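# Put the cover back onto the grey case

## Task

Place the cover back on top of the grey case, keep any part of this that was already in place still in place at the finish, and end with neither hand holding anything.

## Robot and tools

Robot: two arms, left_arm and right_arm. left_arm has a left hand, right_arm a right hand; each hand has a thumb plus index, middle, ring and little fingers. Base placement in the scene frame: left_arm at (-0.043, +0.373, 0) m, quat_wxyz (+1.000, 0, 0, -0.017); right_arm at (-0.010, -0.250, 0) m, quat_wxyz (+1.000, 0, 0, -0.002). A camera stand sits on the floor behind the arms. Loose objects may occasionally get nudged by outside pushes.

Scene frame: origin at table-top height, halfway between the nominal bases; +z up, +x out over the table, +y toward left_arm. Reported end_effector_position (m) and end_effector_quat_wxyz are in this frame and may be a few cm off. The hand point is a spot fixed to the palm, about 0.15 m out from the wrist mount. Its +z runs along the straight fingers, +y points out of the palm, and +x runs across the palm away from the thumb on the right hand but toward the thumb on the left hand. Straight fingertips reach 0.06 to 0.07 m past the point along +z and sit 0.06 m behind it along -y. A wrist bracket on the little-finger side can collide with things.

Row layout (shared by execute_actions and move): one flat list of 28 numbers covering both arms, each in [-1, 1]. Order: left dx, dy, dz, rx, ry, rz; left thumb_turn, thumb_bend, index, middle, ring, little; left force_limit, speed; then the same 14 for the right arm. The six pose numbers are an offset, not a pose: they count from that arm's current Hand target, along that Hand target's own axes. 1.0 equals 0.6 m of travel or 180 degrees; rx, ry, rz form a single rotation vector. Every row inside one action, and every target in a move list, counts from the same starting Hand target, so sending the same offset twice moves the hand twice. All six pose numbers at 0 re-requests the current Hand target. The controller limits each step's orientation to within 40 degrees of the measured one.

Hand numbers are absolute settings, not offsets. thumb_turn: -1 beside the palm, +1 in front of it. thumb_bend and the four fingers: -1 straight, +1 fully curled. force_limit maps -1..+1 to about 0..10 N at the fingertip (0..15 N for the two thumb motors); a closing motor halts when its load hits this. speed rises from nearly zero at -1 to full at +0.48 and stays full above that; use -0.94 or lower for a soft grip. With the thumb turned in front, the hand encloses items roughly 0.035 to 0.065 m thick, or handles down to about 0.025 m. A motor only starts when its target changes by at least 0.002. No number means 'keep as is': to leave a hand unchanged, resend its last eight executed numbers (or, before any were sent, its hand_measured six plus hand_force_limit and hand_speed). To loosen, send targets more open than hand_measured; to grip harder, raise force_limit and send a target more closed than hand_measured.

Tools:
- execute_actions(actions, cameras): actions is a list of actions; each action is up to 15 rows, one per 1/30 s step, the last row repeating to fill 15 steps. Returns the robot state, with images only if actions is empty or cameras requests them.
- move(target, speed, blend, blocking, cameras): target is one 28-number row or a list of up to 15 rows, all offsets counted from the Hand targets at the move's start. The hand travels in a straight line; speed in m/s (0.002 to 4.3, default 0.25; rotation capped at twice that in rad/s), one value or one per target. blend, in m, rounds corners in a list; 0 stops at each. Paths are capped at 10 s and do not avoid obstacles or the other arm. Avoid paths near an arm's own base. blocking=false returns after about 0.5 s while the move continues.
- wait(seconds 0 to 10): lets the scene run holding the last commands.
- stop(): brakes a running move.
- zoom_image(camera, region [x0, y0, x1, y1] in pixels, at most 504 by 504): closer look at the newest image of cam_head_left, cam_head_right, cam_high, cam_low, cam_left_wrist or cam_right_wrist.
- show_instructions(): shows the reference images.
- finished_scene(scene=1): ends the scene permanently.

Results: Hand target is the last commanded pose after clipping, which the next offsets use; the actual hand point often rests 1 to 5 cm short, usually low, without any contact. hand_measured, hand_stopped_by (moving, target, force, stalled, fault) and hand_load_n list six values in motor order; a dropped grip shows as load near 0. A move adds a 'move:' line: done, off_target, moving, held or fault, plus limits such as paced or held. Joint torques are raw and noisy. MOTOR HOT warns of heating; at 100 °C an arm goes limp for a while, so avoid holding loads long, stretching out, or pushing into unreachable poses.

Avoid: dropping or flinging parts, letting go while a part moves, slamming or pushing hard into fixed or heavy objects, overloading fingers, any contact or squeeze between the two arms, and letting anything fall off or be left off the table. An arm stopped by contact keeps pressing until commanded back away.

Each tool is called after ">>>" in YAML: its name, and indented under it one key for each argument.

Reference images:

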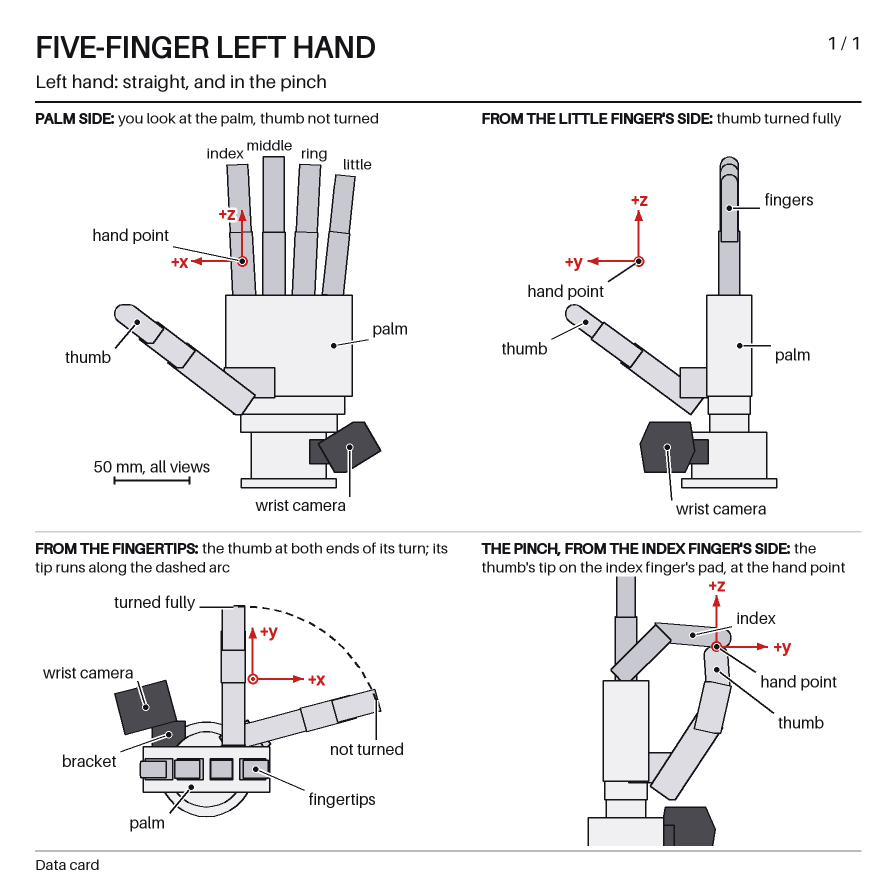

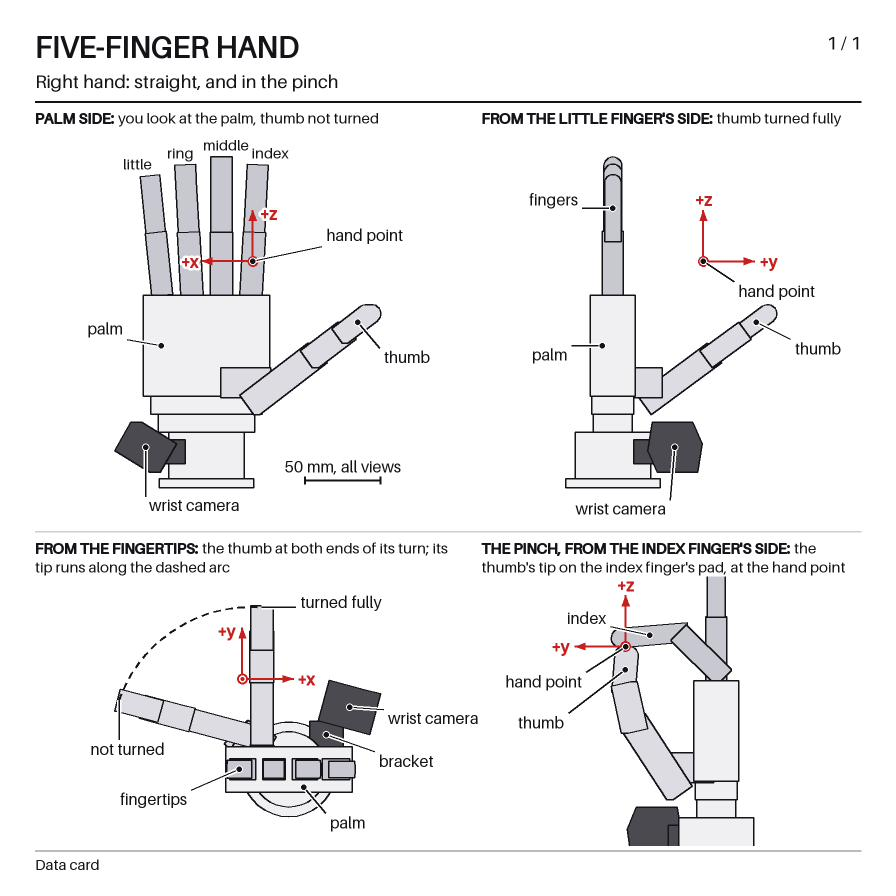

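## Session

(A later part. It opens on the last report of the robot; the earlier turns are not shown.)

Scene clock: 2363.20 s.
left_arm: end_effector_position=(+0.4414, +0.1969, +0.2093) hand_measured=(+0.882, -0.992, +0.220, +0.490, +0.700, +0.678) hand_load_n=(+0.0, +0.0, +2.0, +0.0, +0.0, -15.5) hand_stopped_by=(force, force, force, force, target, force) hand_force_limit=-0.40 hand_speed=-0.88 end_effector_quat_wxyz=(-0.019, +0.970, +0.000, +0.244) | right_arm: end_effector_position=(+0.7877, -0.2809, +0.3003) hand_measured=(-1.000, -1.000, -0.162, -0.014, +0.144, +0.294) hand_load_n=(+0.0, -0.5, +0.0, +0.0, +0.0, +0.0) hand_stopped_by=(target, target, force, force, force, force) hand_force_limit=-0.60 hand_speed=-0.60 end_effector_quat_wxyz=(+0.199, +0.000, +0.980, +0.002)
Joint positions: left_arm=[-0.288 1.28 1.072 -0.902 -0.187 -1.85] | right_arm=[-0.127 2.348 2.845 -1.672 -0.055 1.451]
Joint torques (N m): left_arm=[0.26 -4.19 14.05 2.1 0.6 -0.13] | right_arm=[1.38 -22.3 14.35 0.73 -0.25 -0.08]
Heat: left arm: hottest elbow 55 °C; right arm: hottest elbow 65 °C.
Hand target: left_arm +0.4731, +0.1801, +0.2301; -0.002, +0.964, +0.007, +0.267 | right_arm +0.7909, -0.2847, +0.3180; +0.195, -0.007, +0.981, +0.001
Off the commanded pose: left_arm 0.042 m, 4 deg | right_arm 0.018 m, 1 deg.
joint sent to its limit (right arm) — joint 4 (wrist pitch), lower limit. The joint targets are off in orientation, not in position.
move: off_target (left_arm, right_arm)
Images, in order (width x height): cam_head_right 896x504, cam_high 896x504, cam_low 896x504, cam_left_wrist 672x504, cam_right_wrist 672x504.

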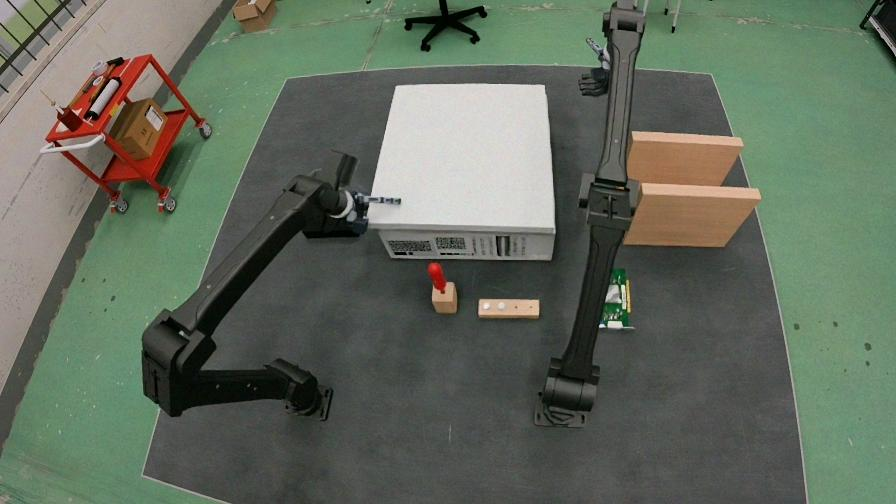

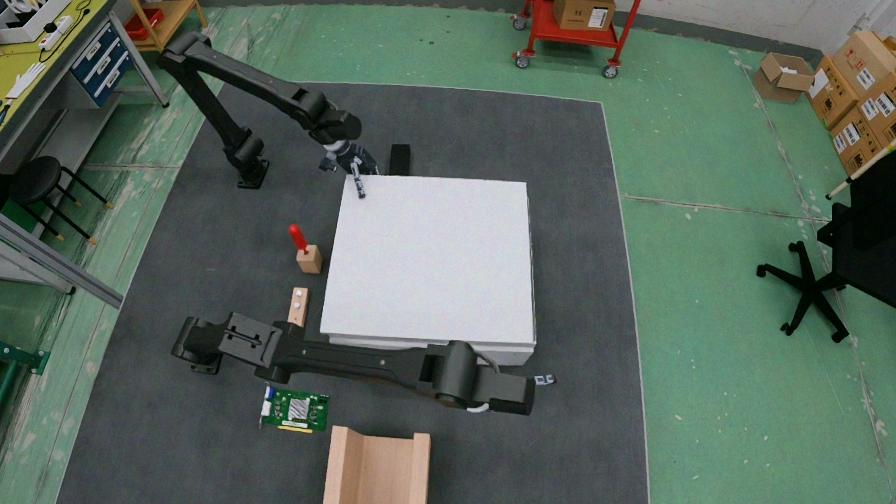

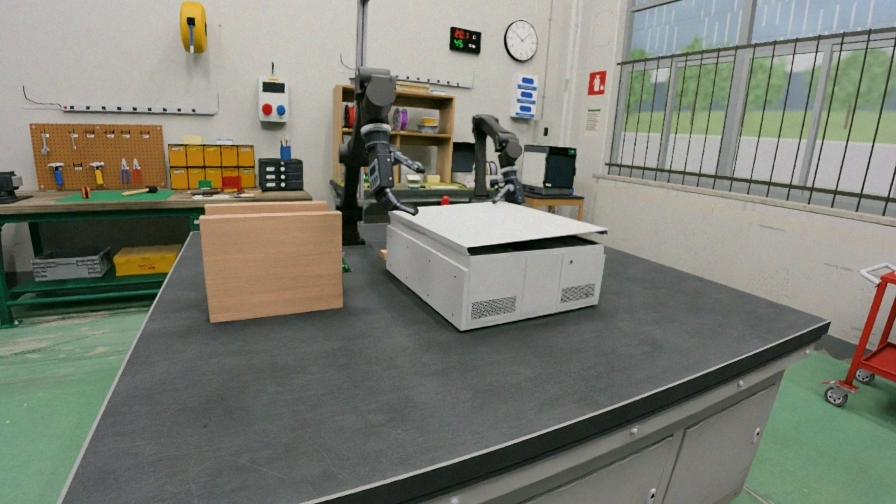

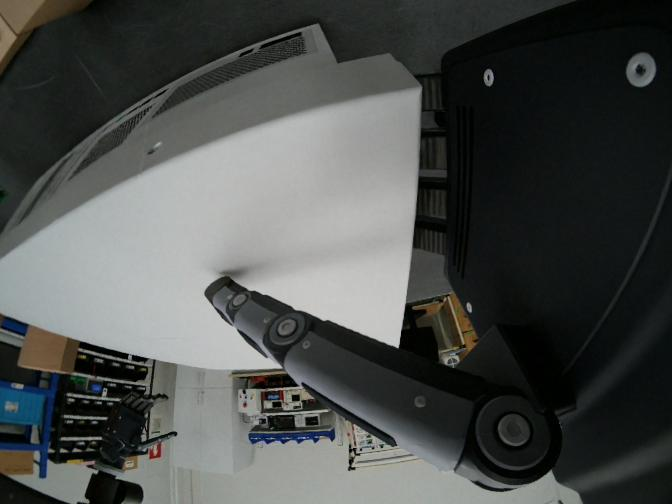

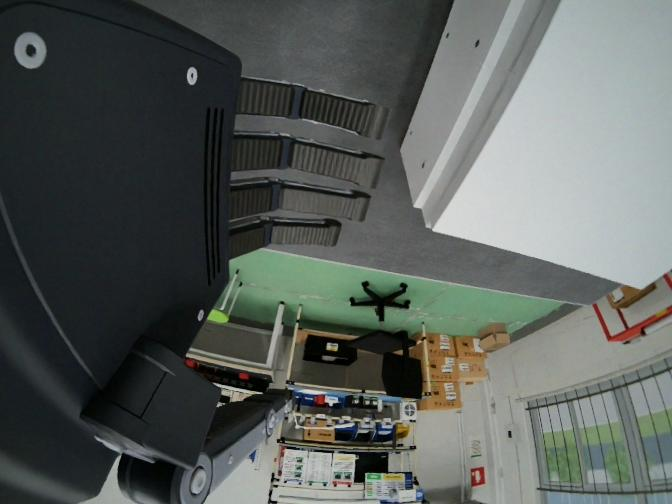

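>>> move:
  target: [0.0328,0.0081,-0.0874,0,0,0,1,0.4,0.4,0.5,0.7,0.9,-0.4,-0.88,0,0,0,0,0,0,-1,-1,0.4,0.5,0.6,0.8,-0.6,-0.6]
  speed: 0.06
  cameras: ["cam_low","cam_left_wrist","cam_right_wrist","cam_head_right","cam_high"]

>>> zoom_image:
  camera: "cam_right_wrist"
  region: [380, 0, 600, 240]

>>> zoom_image:
  camera: "cam_low"
  region: [380, 190, 500, 290]

>>> zoom_image:
  camera: "cam_head_right"
  region: [510, 190, 590, 270]

Scene clock: 2372.87 s.
left_arm: end_effector_position=(+0.4355, +0.1919, +0.2221) hand_measured=(+0.882, -0.992, +0.220, +0.490, +0.700, +0.676) hand_load_n=(+0.0, +0.0, +2.0, +0.0, +1.5, +0.0) hand_stopped_by=(force, force, force, force, target, force) hand_force_limit=-0.40 hand_speed=-0.88 end_effector_quat_wxyz=(-0.024, +0.977, -0.001, +0.214) | right_arm: end_effector_position=(+0.7877, -0.2809, +0.3003) hand_measured=(-1.000, -1.000, -0.162, -0.014, +0.144, +0.294) hand_load_n=(+0.0, -0.5, +0.0, +0.0, +0.0, +0.0) hand_stopped_by=(target, target, force, force, force, force) hand_force_limit=-0.60 hand_speed=-0.60 end_effector_quat_wxyz=(+0.199, +0.000, +0.980, +0.002)
Joint positions: left_arm=[-0.302 1.297 1.148 -1.027 -0.184 -1.869] | right_arm=[-0.127 2.348 2.845 -1.672 -0.055 1.451]
Joint torques (N m): left_arm=[0.15 -9.88 16.23 0.96 0.13 -0.1] | right_arm=[0.62 -22.65 14.28 0.65 -0.27 0]
Heat: left arm: hottest elbow 54 °C; right arm: hottest elbow 65 °C.
Hand target: left_arm +0.4630, +0.1751, +0.2851; -0.002, +0.964, +0.007, +0.267 | right_arm +0.7909, -0.2847, +0.3180; +0.195, -0.007, +0.981, +0.001
Off the commanded pose: left_arm 0.071 m, 7 deg | right_arm 0.018 m, 1 deg.
joint sent to its limit (right arm) — joint 4 (wrist pitch), lower limit. The joint targets are off in orientation, not in position.
move: off_target (left_arm, right_arm)
Images, in order (width x height): cam_head_right 896x504, cam_high 896x504, cam_low 896x504, cam_left_wrist 672x504, cam_right_wrist 672x504.

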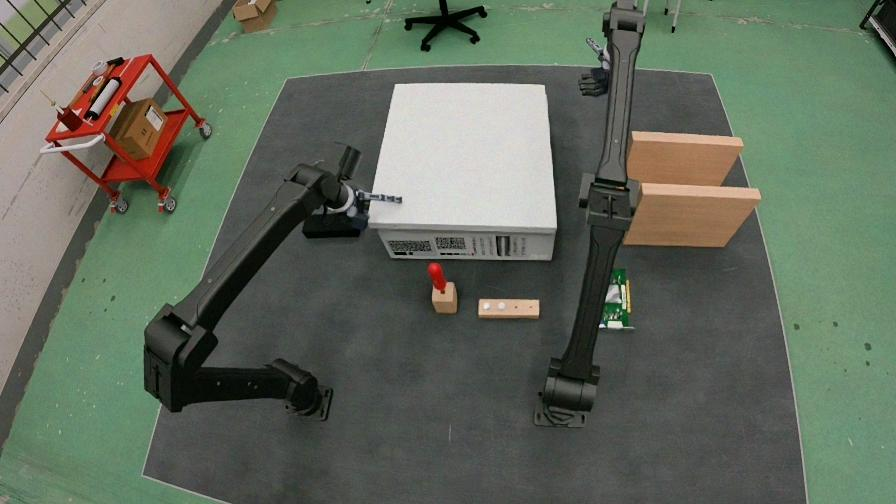

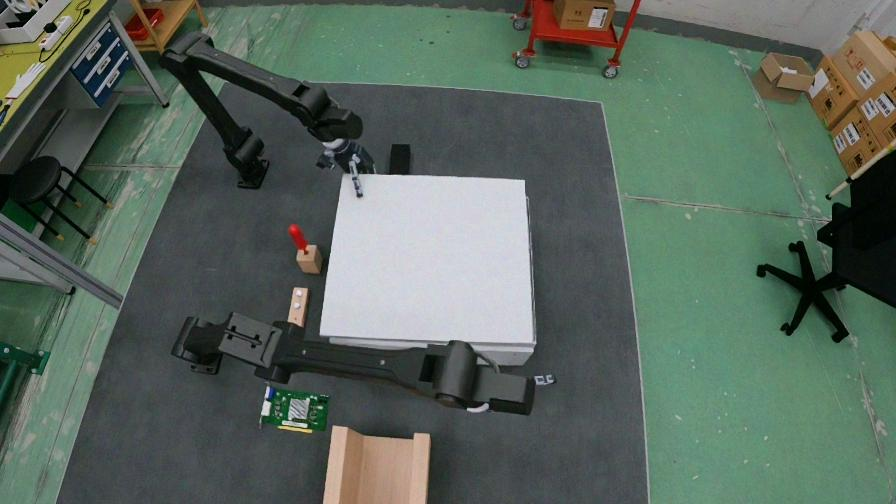

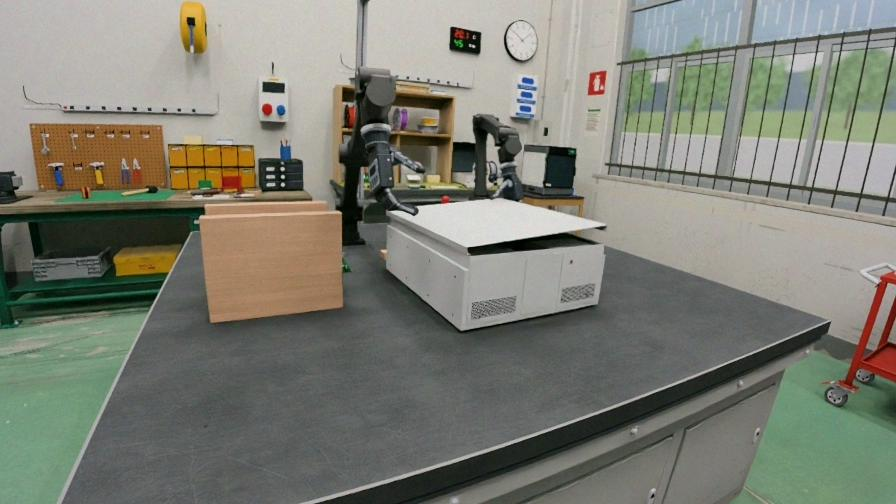

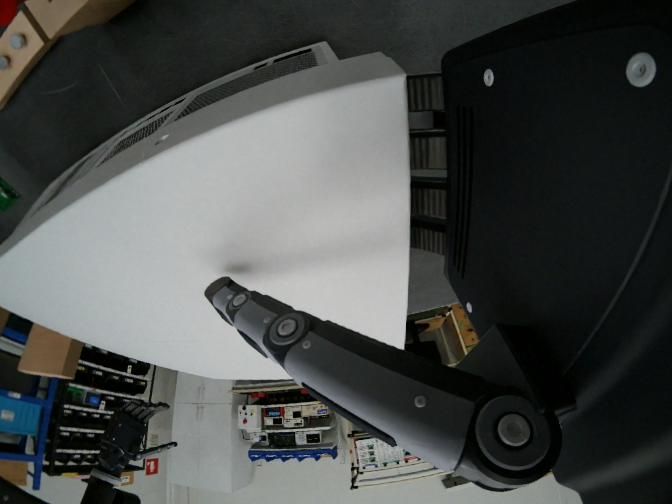

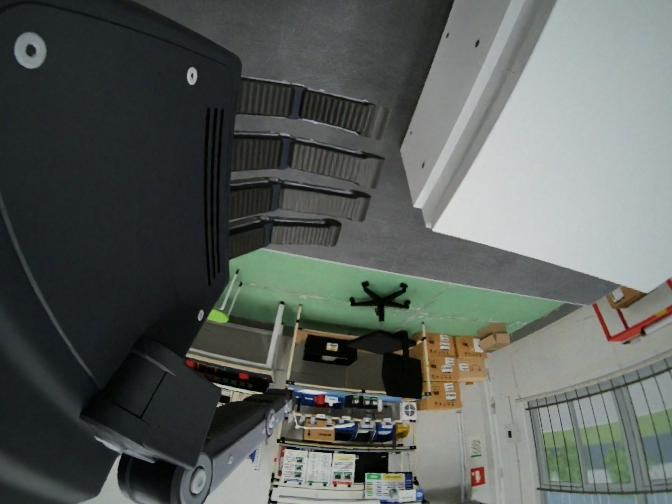

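Scaled by 2.100 from the camera's 672x504 image, which has a finer 960x720 frame.

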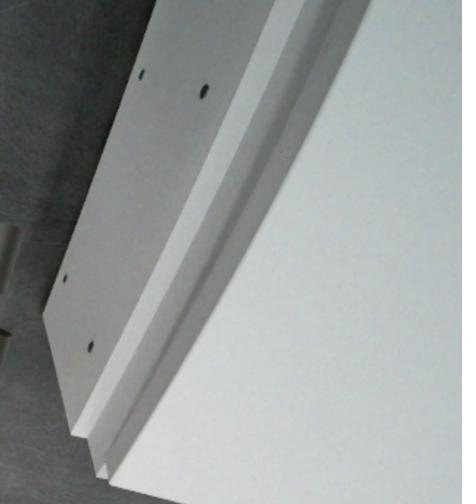

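Scaled by 4.200.

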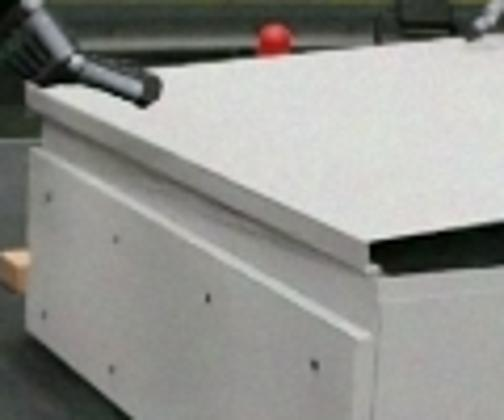

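Scaled by 6.300.

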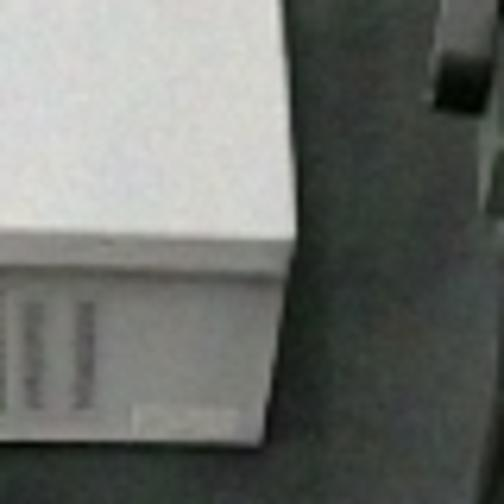

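>>> move:
  target: [0.0511,0.0257,0.0112,0,0,0,1,0.4,0.4,0.5,0.7,0.9,-0.4,-0.88,0,0,0,0,0,0,-1,-1,0.4,0.5,0.6,0.8,-0.6,-0.6]
  speed: 0.06
  cameras: ["cam_low","cam_left_wrist","cam_right_wrist","cam_head_right","cam_high"]

>>> zoom_image:
  camera: "cam_right_wrist"
  region: [380, 0, 600, 240]

>>> zoom_image:
  camera: "cam_low"
  region: [380, 190, 500, 290]

>>> zoom_image:
  camera: "cam_head_right"
  region: [510, 190, 590, 270]

Scene clock: 2388.67 s.
left_arm: end_effector_position=(+0.4630, +0.1775, +0.2359) hand_measured=(+0.882, -0.992, +0.220, +0.490, +0.700, +0.676) hand_load_n=(+0.0, +0.0, +0.5, +0.0, +3.5, +0.0) hand_stopped_by=(force, force, force, force, target, force) hand_force_limit=-0.40 hand_speed=-0.88 end_effector_quat_wxyz=(-0.024, +0.976, -0.003, +0.216) | right_arm: end_effector_position=(+0.7877, -0.2809, +0.3003) hand_measured=(-1.000, -1.000, -0.162, -0.014, +0.144, +0.294) hand_load_n=(+0.0, +0.0, +0.0, +0.0, +0.0, +0.0) hand_stopped_by=(target, target, force, force, force, force) hand_force_limit=-0.60 hand_speed=-0.60 end_effector_quat_wxyz=(+0.199, +0.000, +0.980, +0.002)
Joint positions: left_arm=[-0.312 1.371 1.252 -1.053 -0.188 -1.874] | right_arm=[-0.127 2.348 2.845 -1.672 -0.055 1.451]
Joint torques (N m): left_arm=[0.21 -10.29 16.51 1.11 0.13 -0.14] | right_arm=[1.44 -22.59 14.39 0.79 -0.25 -0.05]
Heat: left arm: hottest elbow 62 °C; right arm: hottest elbow 65 °C.
Hand target: left_arm +0.4931, +0.1604, +0.2952; -0.002, +0.964, +0.007, +0.267 | right_arm +0.7909, -0.2847, +0.3180; +0.195, -0.007, +0.981, +0.001
Off the commanded pose: left_arm 0.069 m, 7 deg | right_arm 0.018 m, 1 deg.
joint sent to its limit (right arm) — joint 4 (wrist pitch), lower limit. The joint targets are off in orientation, not in position.
move: off_target (left_arm, right_arm)
Images, in order (width x height): cam_head_right 896x504, cam_high 896x504, cam_low 896x504, cam_left_wrist 672x504, cam_right_wrist 672x504.

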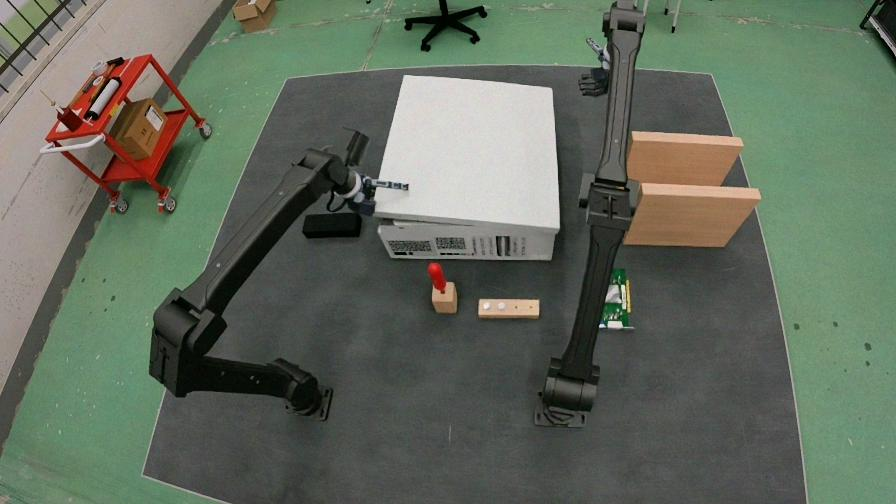

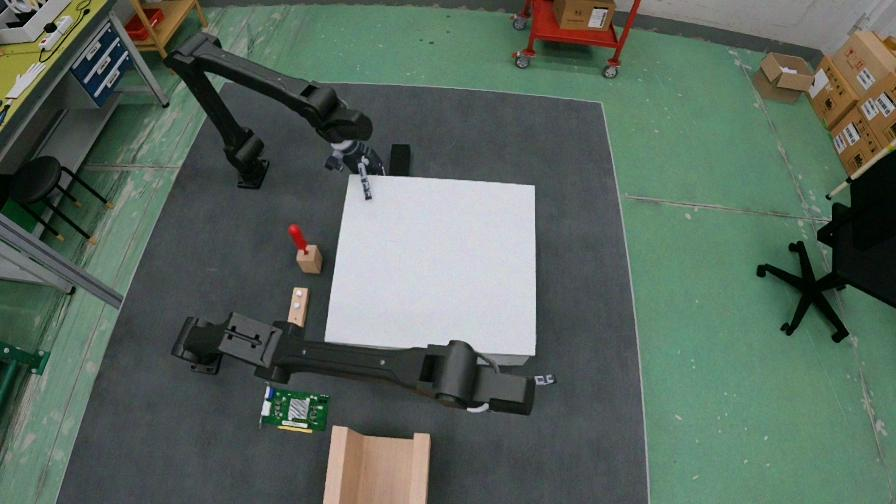

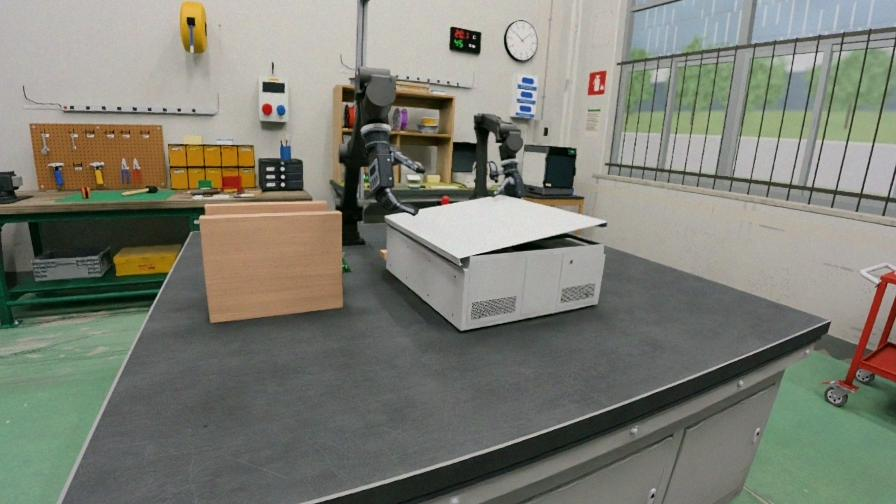

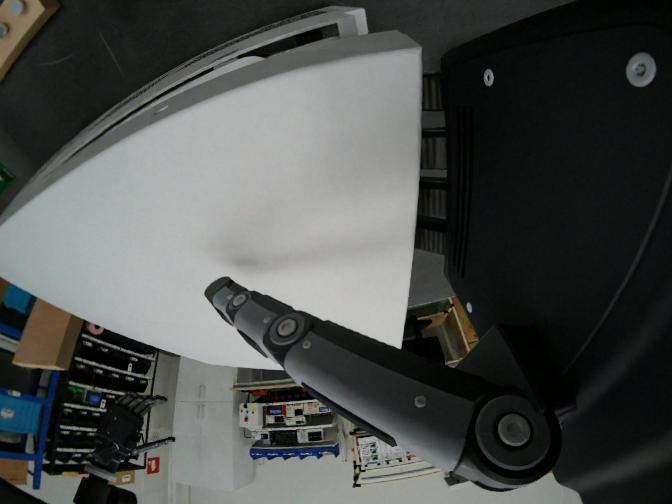

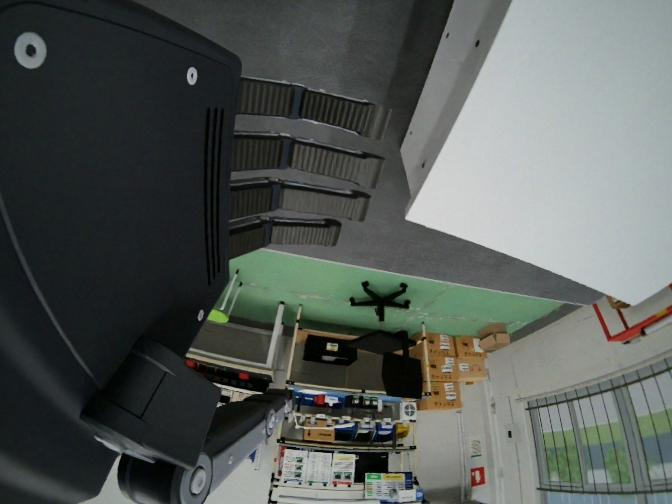

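Scaled by 2.100 from the camera's 672x504 image, which has a finer 960x720 frame.

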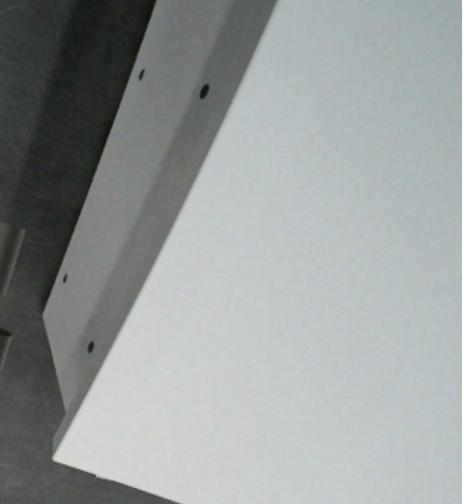

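Scaled by 4.200.

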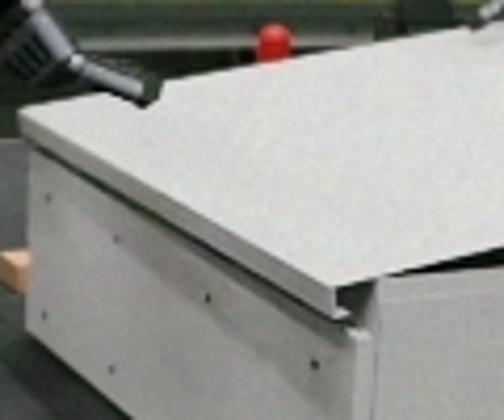

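Scaled by 6.300.

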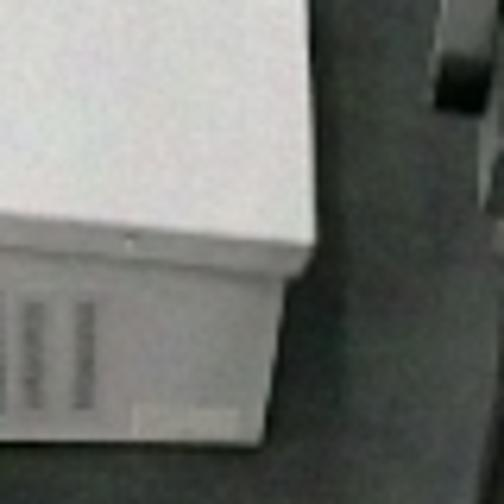

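>>> move:
  target: [-0.0427,-0.0091,-0.0257,0,0,0,1,0.4,0.4,0.5,0.7,0.9,-0.4,-0.88,0,0,0,0,0,0,-1,-1,0.4,0.5,0.6,0.8,-0.6,-0.6]
  speed: 0.06
  cameras: ["cam_low","cam_left_wrist","cam_right_wrist","cam_head_right","cam_high"]

>>> zoom_image:
  camera: "cam_low"
  region: [380, 190, 500, 290]

>>> zoom_image:
  camera: "cam_head_right"
  region: [510, 190, 590, 270]

>>> zoom_image:
  camera: "cam_high"
  region: [480, 310, 560, 380]

Scene clock: 2414.90 s.
left_arm: end_effector_position=(+0.4564, +0.1709, +0.2561) hand_measured=(+0.882, -0.992, +0.220, +0.490, +0.700, +0.676) hand_load_n=(+0.0, +0.0, +0.0, +2.0, +4.0, +0.0) hand_stopped_by=(force, force, force, force, target, force) hand_force_limit=-0.40 hand_speed=-0.88 end_effector_quat_wxyz=(-0.016, +0.972, -0.001, +0.235) | right_arm: end_effector_position=(+0.7877, -0.2809, +0.3003) hand_measured=(-1.000, -1.000, -0.162, -0.014, +0.144, +0.294) hand_load_n=(+0.0, +0.0, +0.0, +0.0, +0.0, +0.0) hand_stopped_by=(target, target, force, force, force, force) hand_force_limit=-0.60 hand_speed=-0.60 end_effector_quat_wxyz=(+0.199, +0.000, +0.980, +0.002)
Joint positions: left_arm=[-0.331 1.332 1.252 -1.053 -0.193 -1.891] | right_arm=[-0.127 2.348 2.845 -1.672 -0.055 1.451]
Joint torques (N m): left_arm=[0.44 -11.99 12.12 1.01 -0.01 -0.1] | right_arm=[0.38 -21.89 14.3 0.61 -0.23 -0.03]
Heat: left arm: hottest elbow 60 °C; right arm: hottest elbow 66 °C.
Hand target: left_arm +0.4630, +0.1652, +0.2953; -0.002, +0.964, +0.007, +0.267 | right_arm +0.7909, -0.2847, +0.3180; +0.195, -0.007, +0.981, +0.001
Off the commanded pose: left_arm 0.040 m, 4 deg | right_arm 0.018 m, 1 deg.
joint sent to its limit (right arm) — joint 4 (wrist pitch), lower limit. The joint targets are off in orientation, not in position.
move: off_target (left_arm, right_arm)
Images, in order (width x height): cam_head_right 896x504, cam_high 896x504, cam_low 896x504, cam_left_wrist 672x504, cam_right_wrist 672x504.

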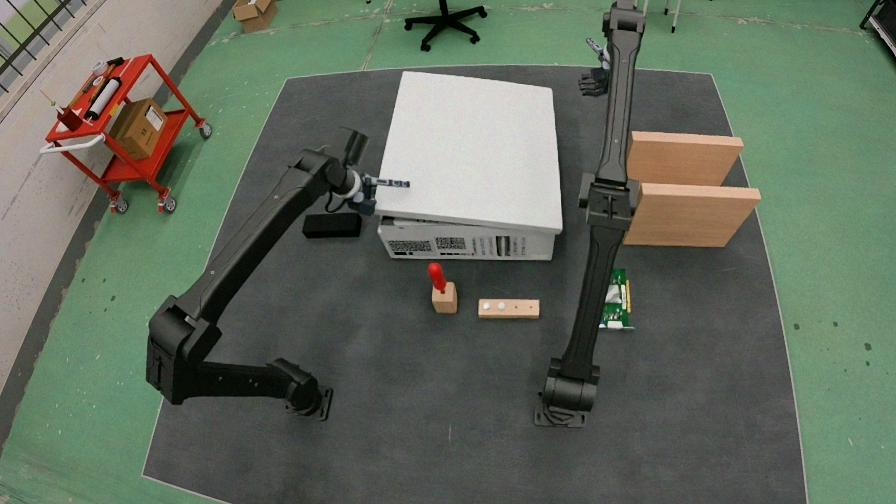

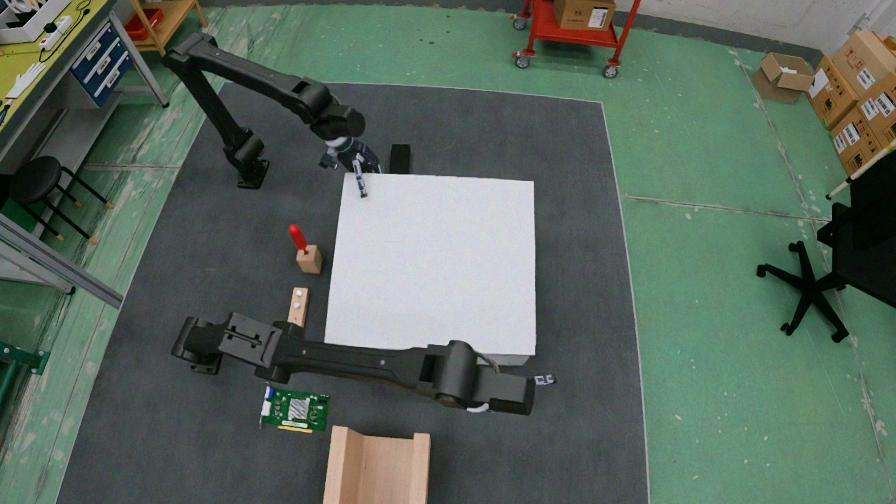

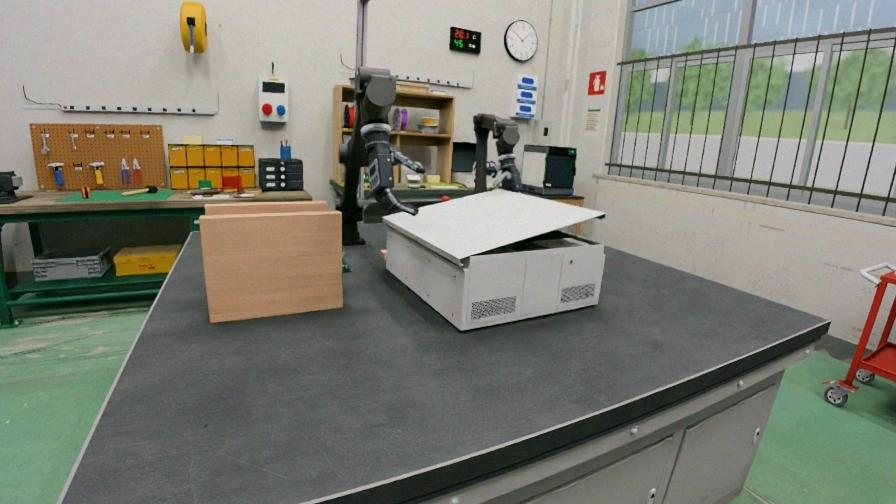

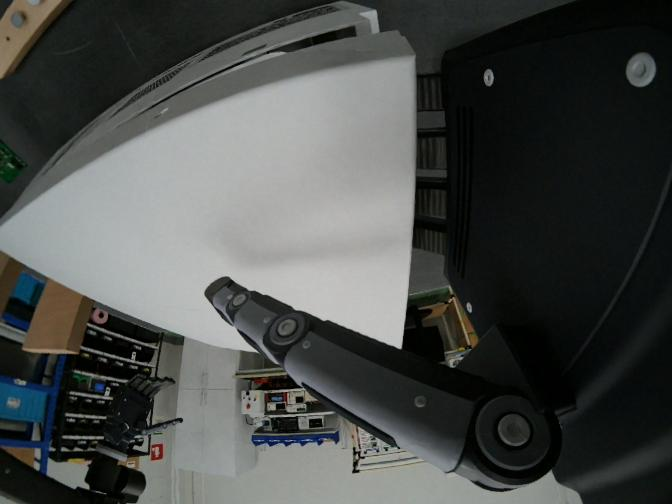

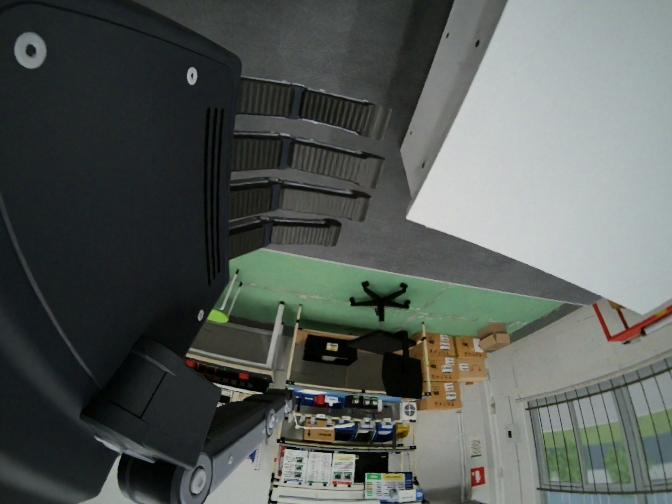

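Scaled by 4.200.

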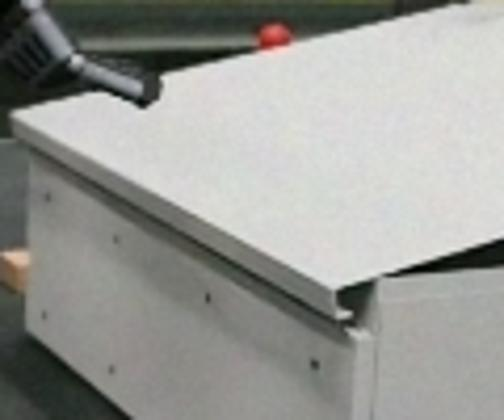

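Scaled by 6.300.

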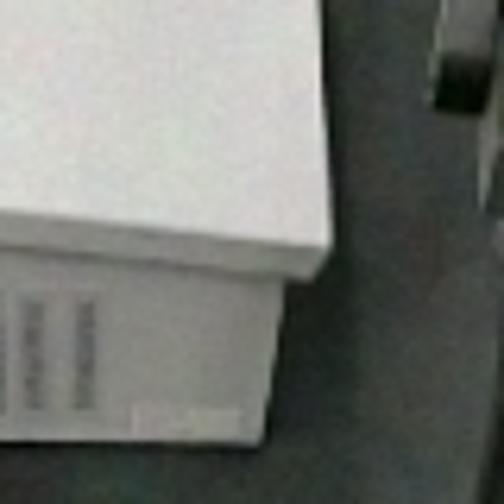

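Scaled by 6.300.

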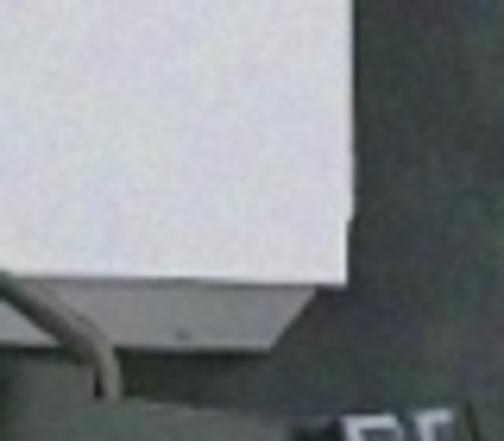

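>>> move:
  target: [-0.0308,-0.0502,0.0204,0,0,0,1,0.4,0.4,0.5,0.7,0.9,-0.4,-0.88,0,0,0,0,0,0,-1,-1,0.4,0.5,0.6,0.8,-0.6,-0.6]
  speed: 0.06
  cameras: ["cam_low","cam_left_wrist","cam_right_wrist","cam_head_right","cam_high"]

>>> zoom_image:
  camera: "cam_low"
  region: [380, 190, 500, 290]

>>> zoom_image:
  camera: "cam_head_right"
  region: [510, 190, 590, 270]

>>> zoom_image:
  camera: "cam_high"
  region: [480, 310, 560, 380]

Scene clock: 2424.47 s.
left_arm: end_effector_position=(+0.4504, +0.1871, +0.2548) hand_measured=(+0.882, -0.992, +0.220, +0.490, +0.700, +0.676) hand_load_n=(+0.0, +0.0, +1.5, +1.5, +1.0, +0.0) hand_stopped_by=(force, force, force, force, target, force) hand_force_limit=-0.40 hand_speed=-0.88 end_effector_quat_wxyz=(-0.007, +0.970, +0.001, +0.242) | right_arm: end_effector_position=(+0.7877, -0.2809, +0.3003) hand_measured=(-1.000, -1.000, -0.162, -0.014, +0.144, +0.294) hand_load_n=(+0.0, +0.0, +0.0, +0.0, +0.0, +0.0) hand_stopped_by=(target, target, force, force, force, force) hand_force_limit=-0.60 hand_speed=-0.60 end_effector_quat_wxyz=(+0.199, +0.000, +0.980, +0.002)
Joint positions: left_arm=[-0.294 1.292 1.201 -1.018 -0.166 -1.862] | right_arm=[-0.127 2.348 2.845 -1.672 -0.055 1.451]
Joint torques (N m): left_arm=[2.37 -11.93 9.01 1.84 0.09 0.15] | right_arm=[0.85 -22.71 14.31 0.72 -0.23 0.01]
Heat: left arm: hottest elbow 58 °C; right arm: hottest elbow 66 °C.
Hand target: left_arm +0.4531, +0.1952, +0.2753; -0.002, +0.964, +0.007, +0.267 | right_arm +0.7909, -0.2847, +0.3180; +0.195, -0.007, +0.981, +0.001
Off the commanded pose: left_arm 0.022 m, 3 deg | right_arm 0.018 m, 1 deg.
joint sent to its limit (right arm) — joint 4 (wrist pitch), lower limit. The joint targets are off in orientation, not in position.
move: off_target (left_arm, right_arm)
Images, in order (width x height): cam_head_right 896x504, cam_high 896x504, cam_low 896x504, cam_left_wrist 672x504, cam_right_wrist 672x504.

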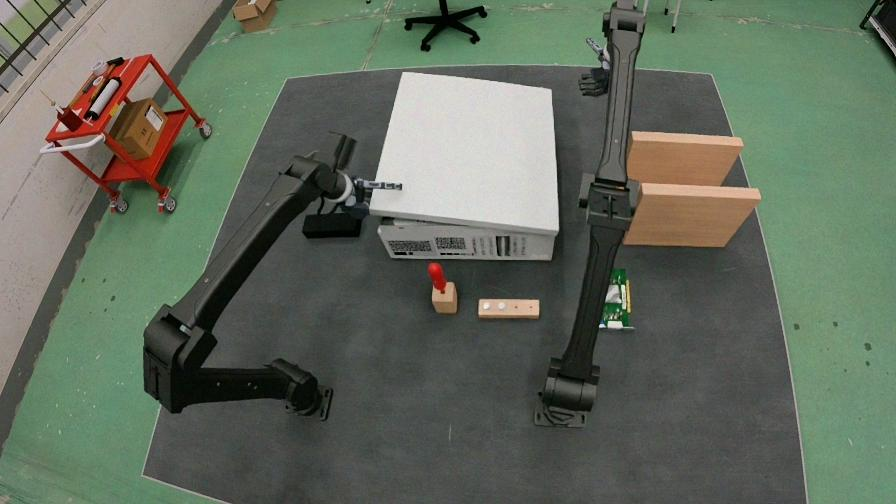

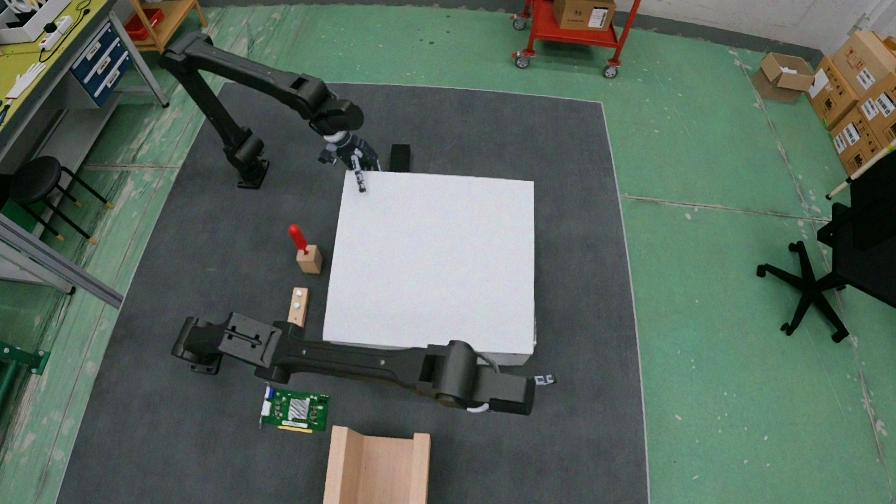

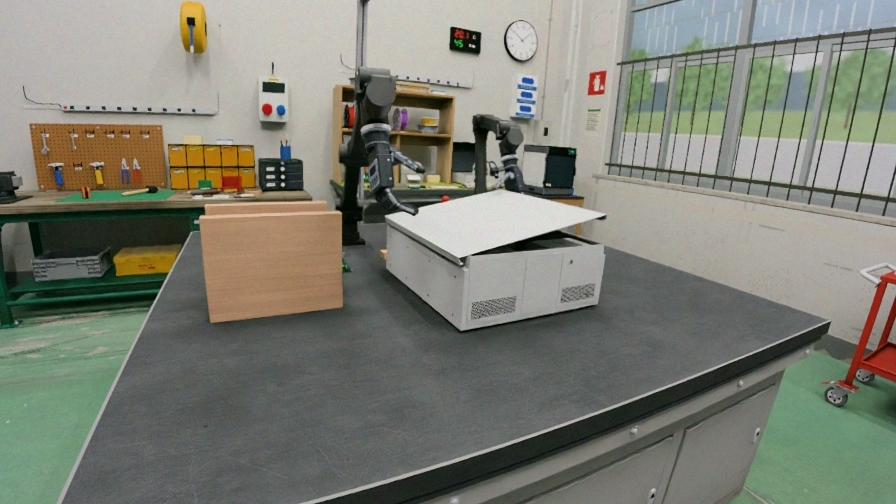

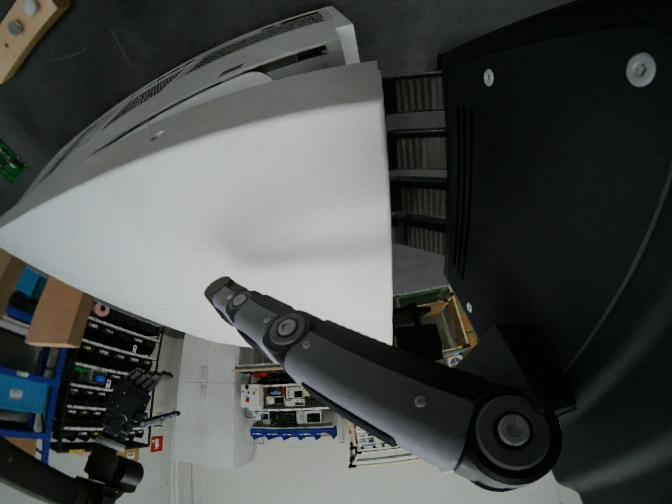

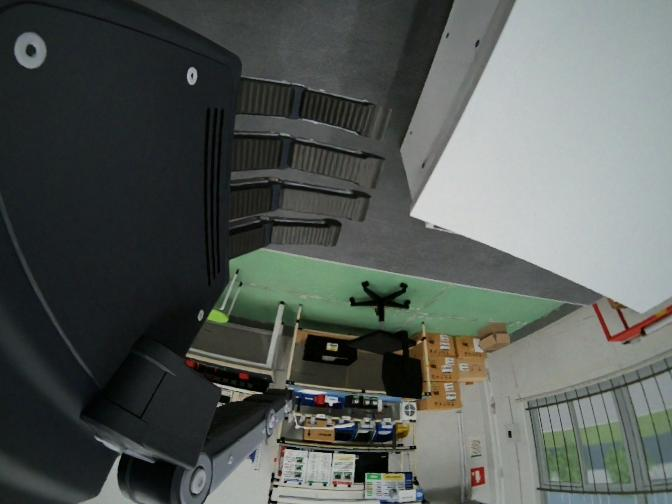

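Scaled by 4.200.

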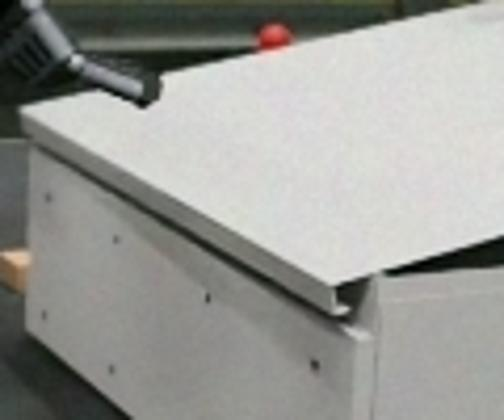

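Scaled by 6.300.

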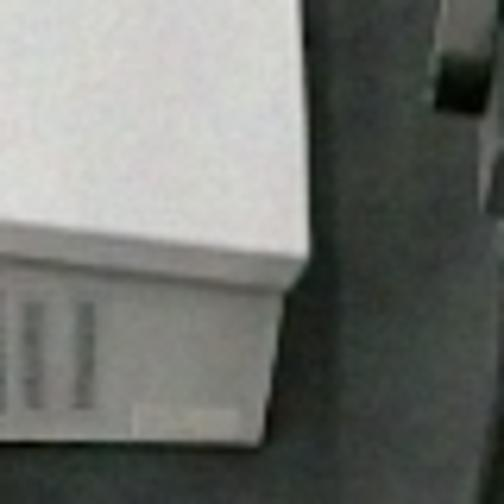

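Scaled by 6.300.

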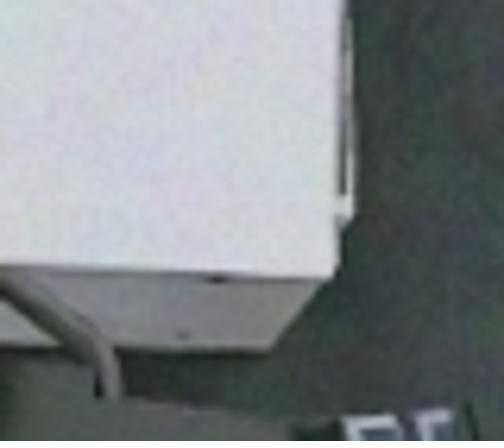

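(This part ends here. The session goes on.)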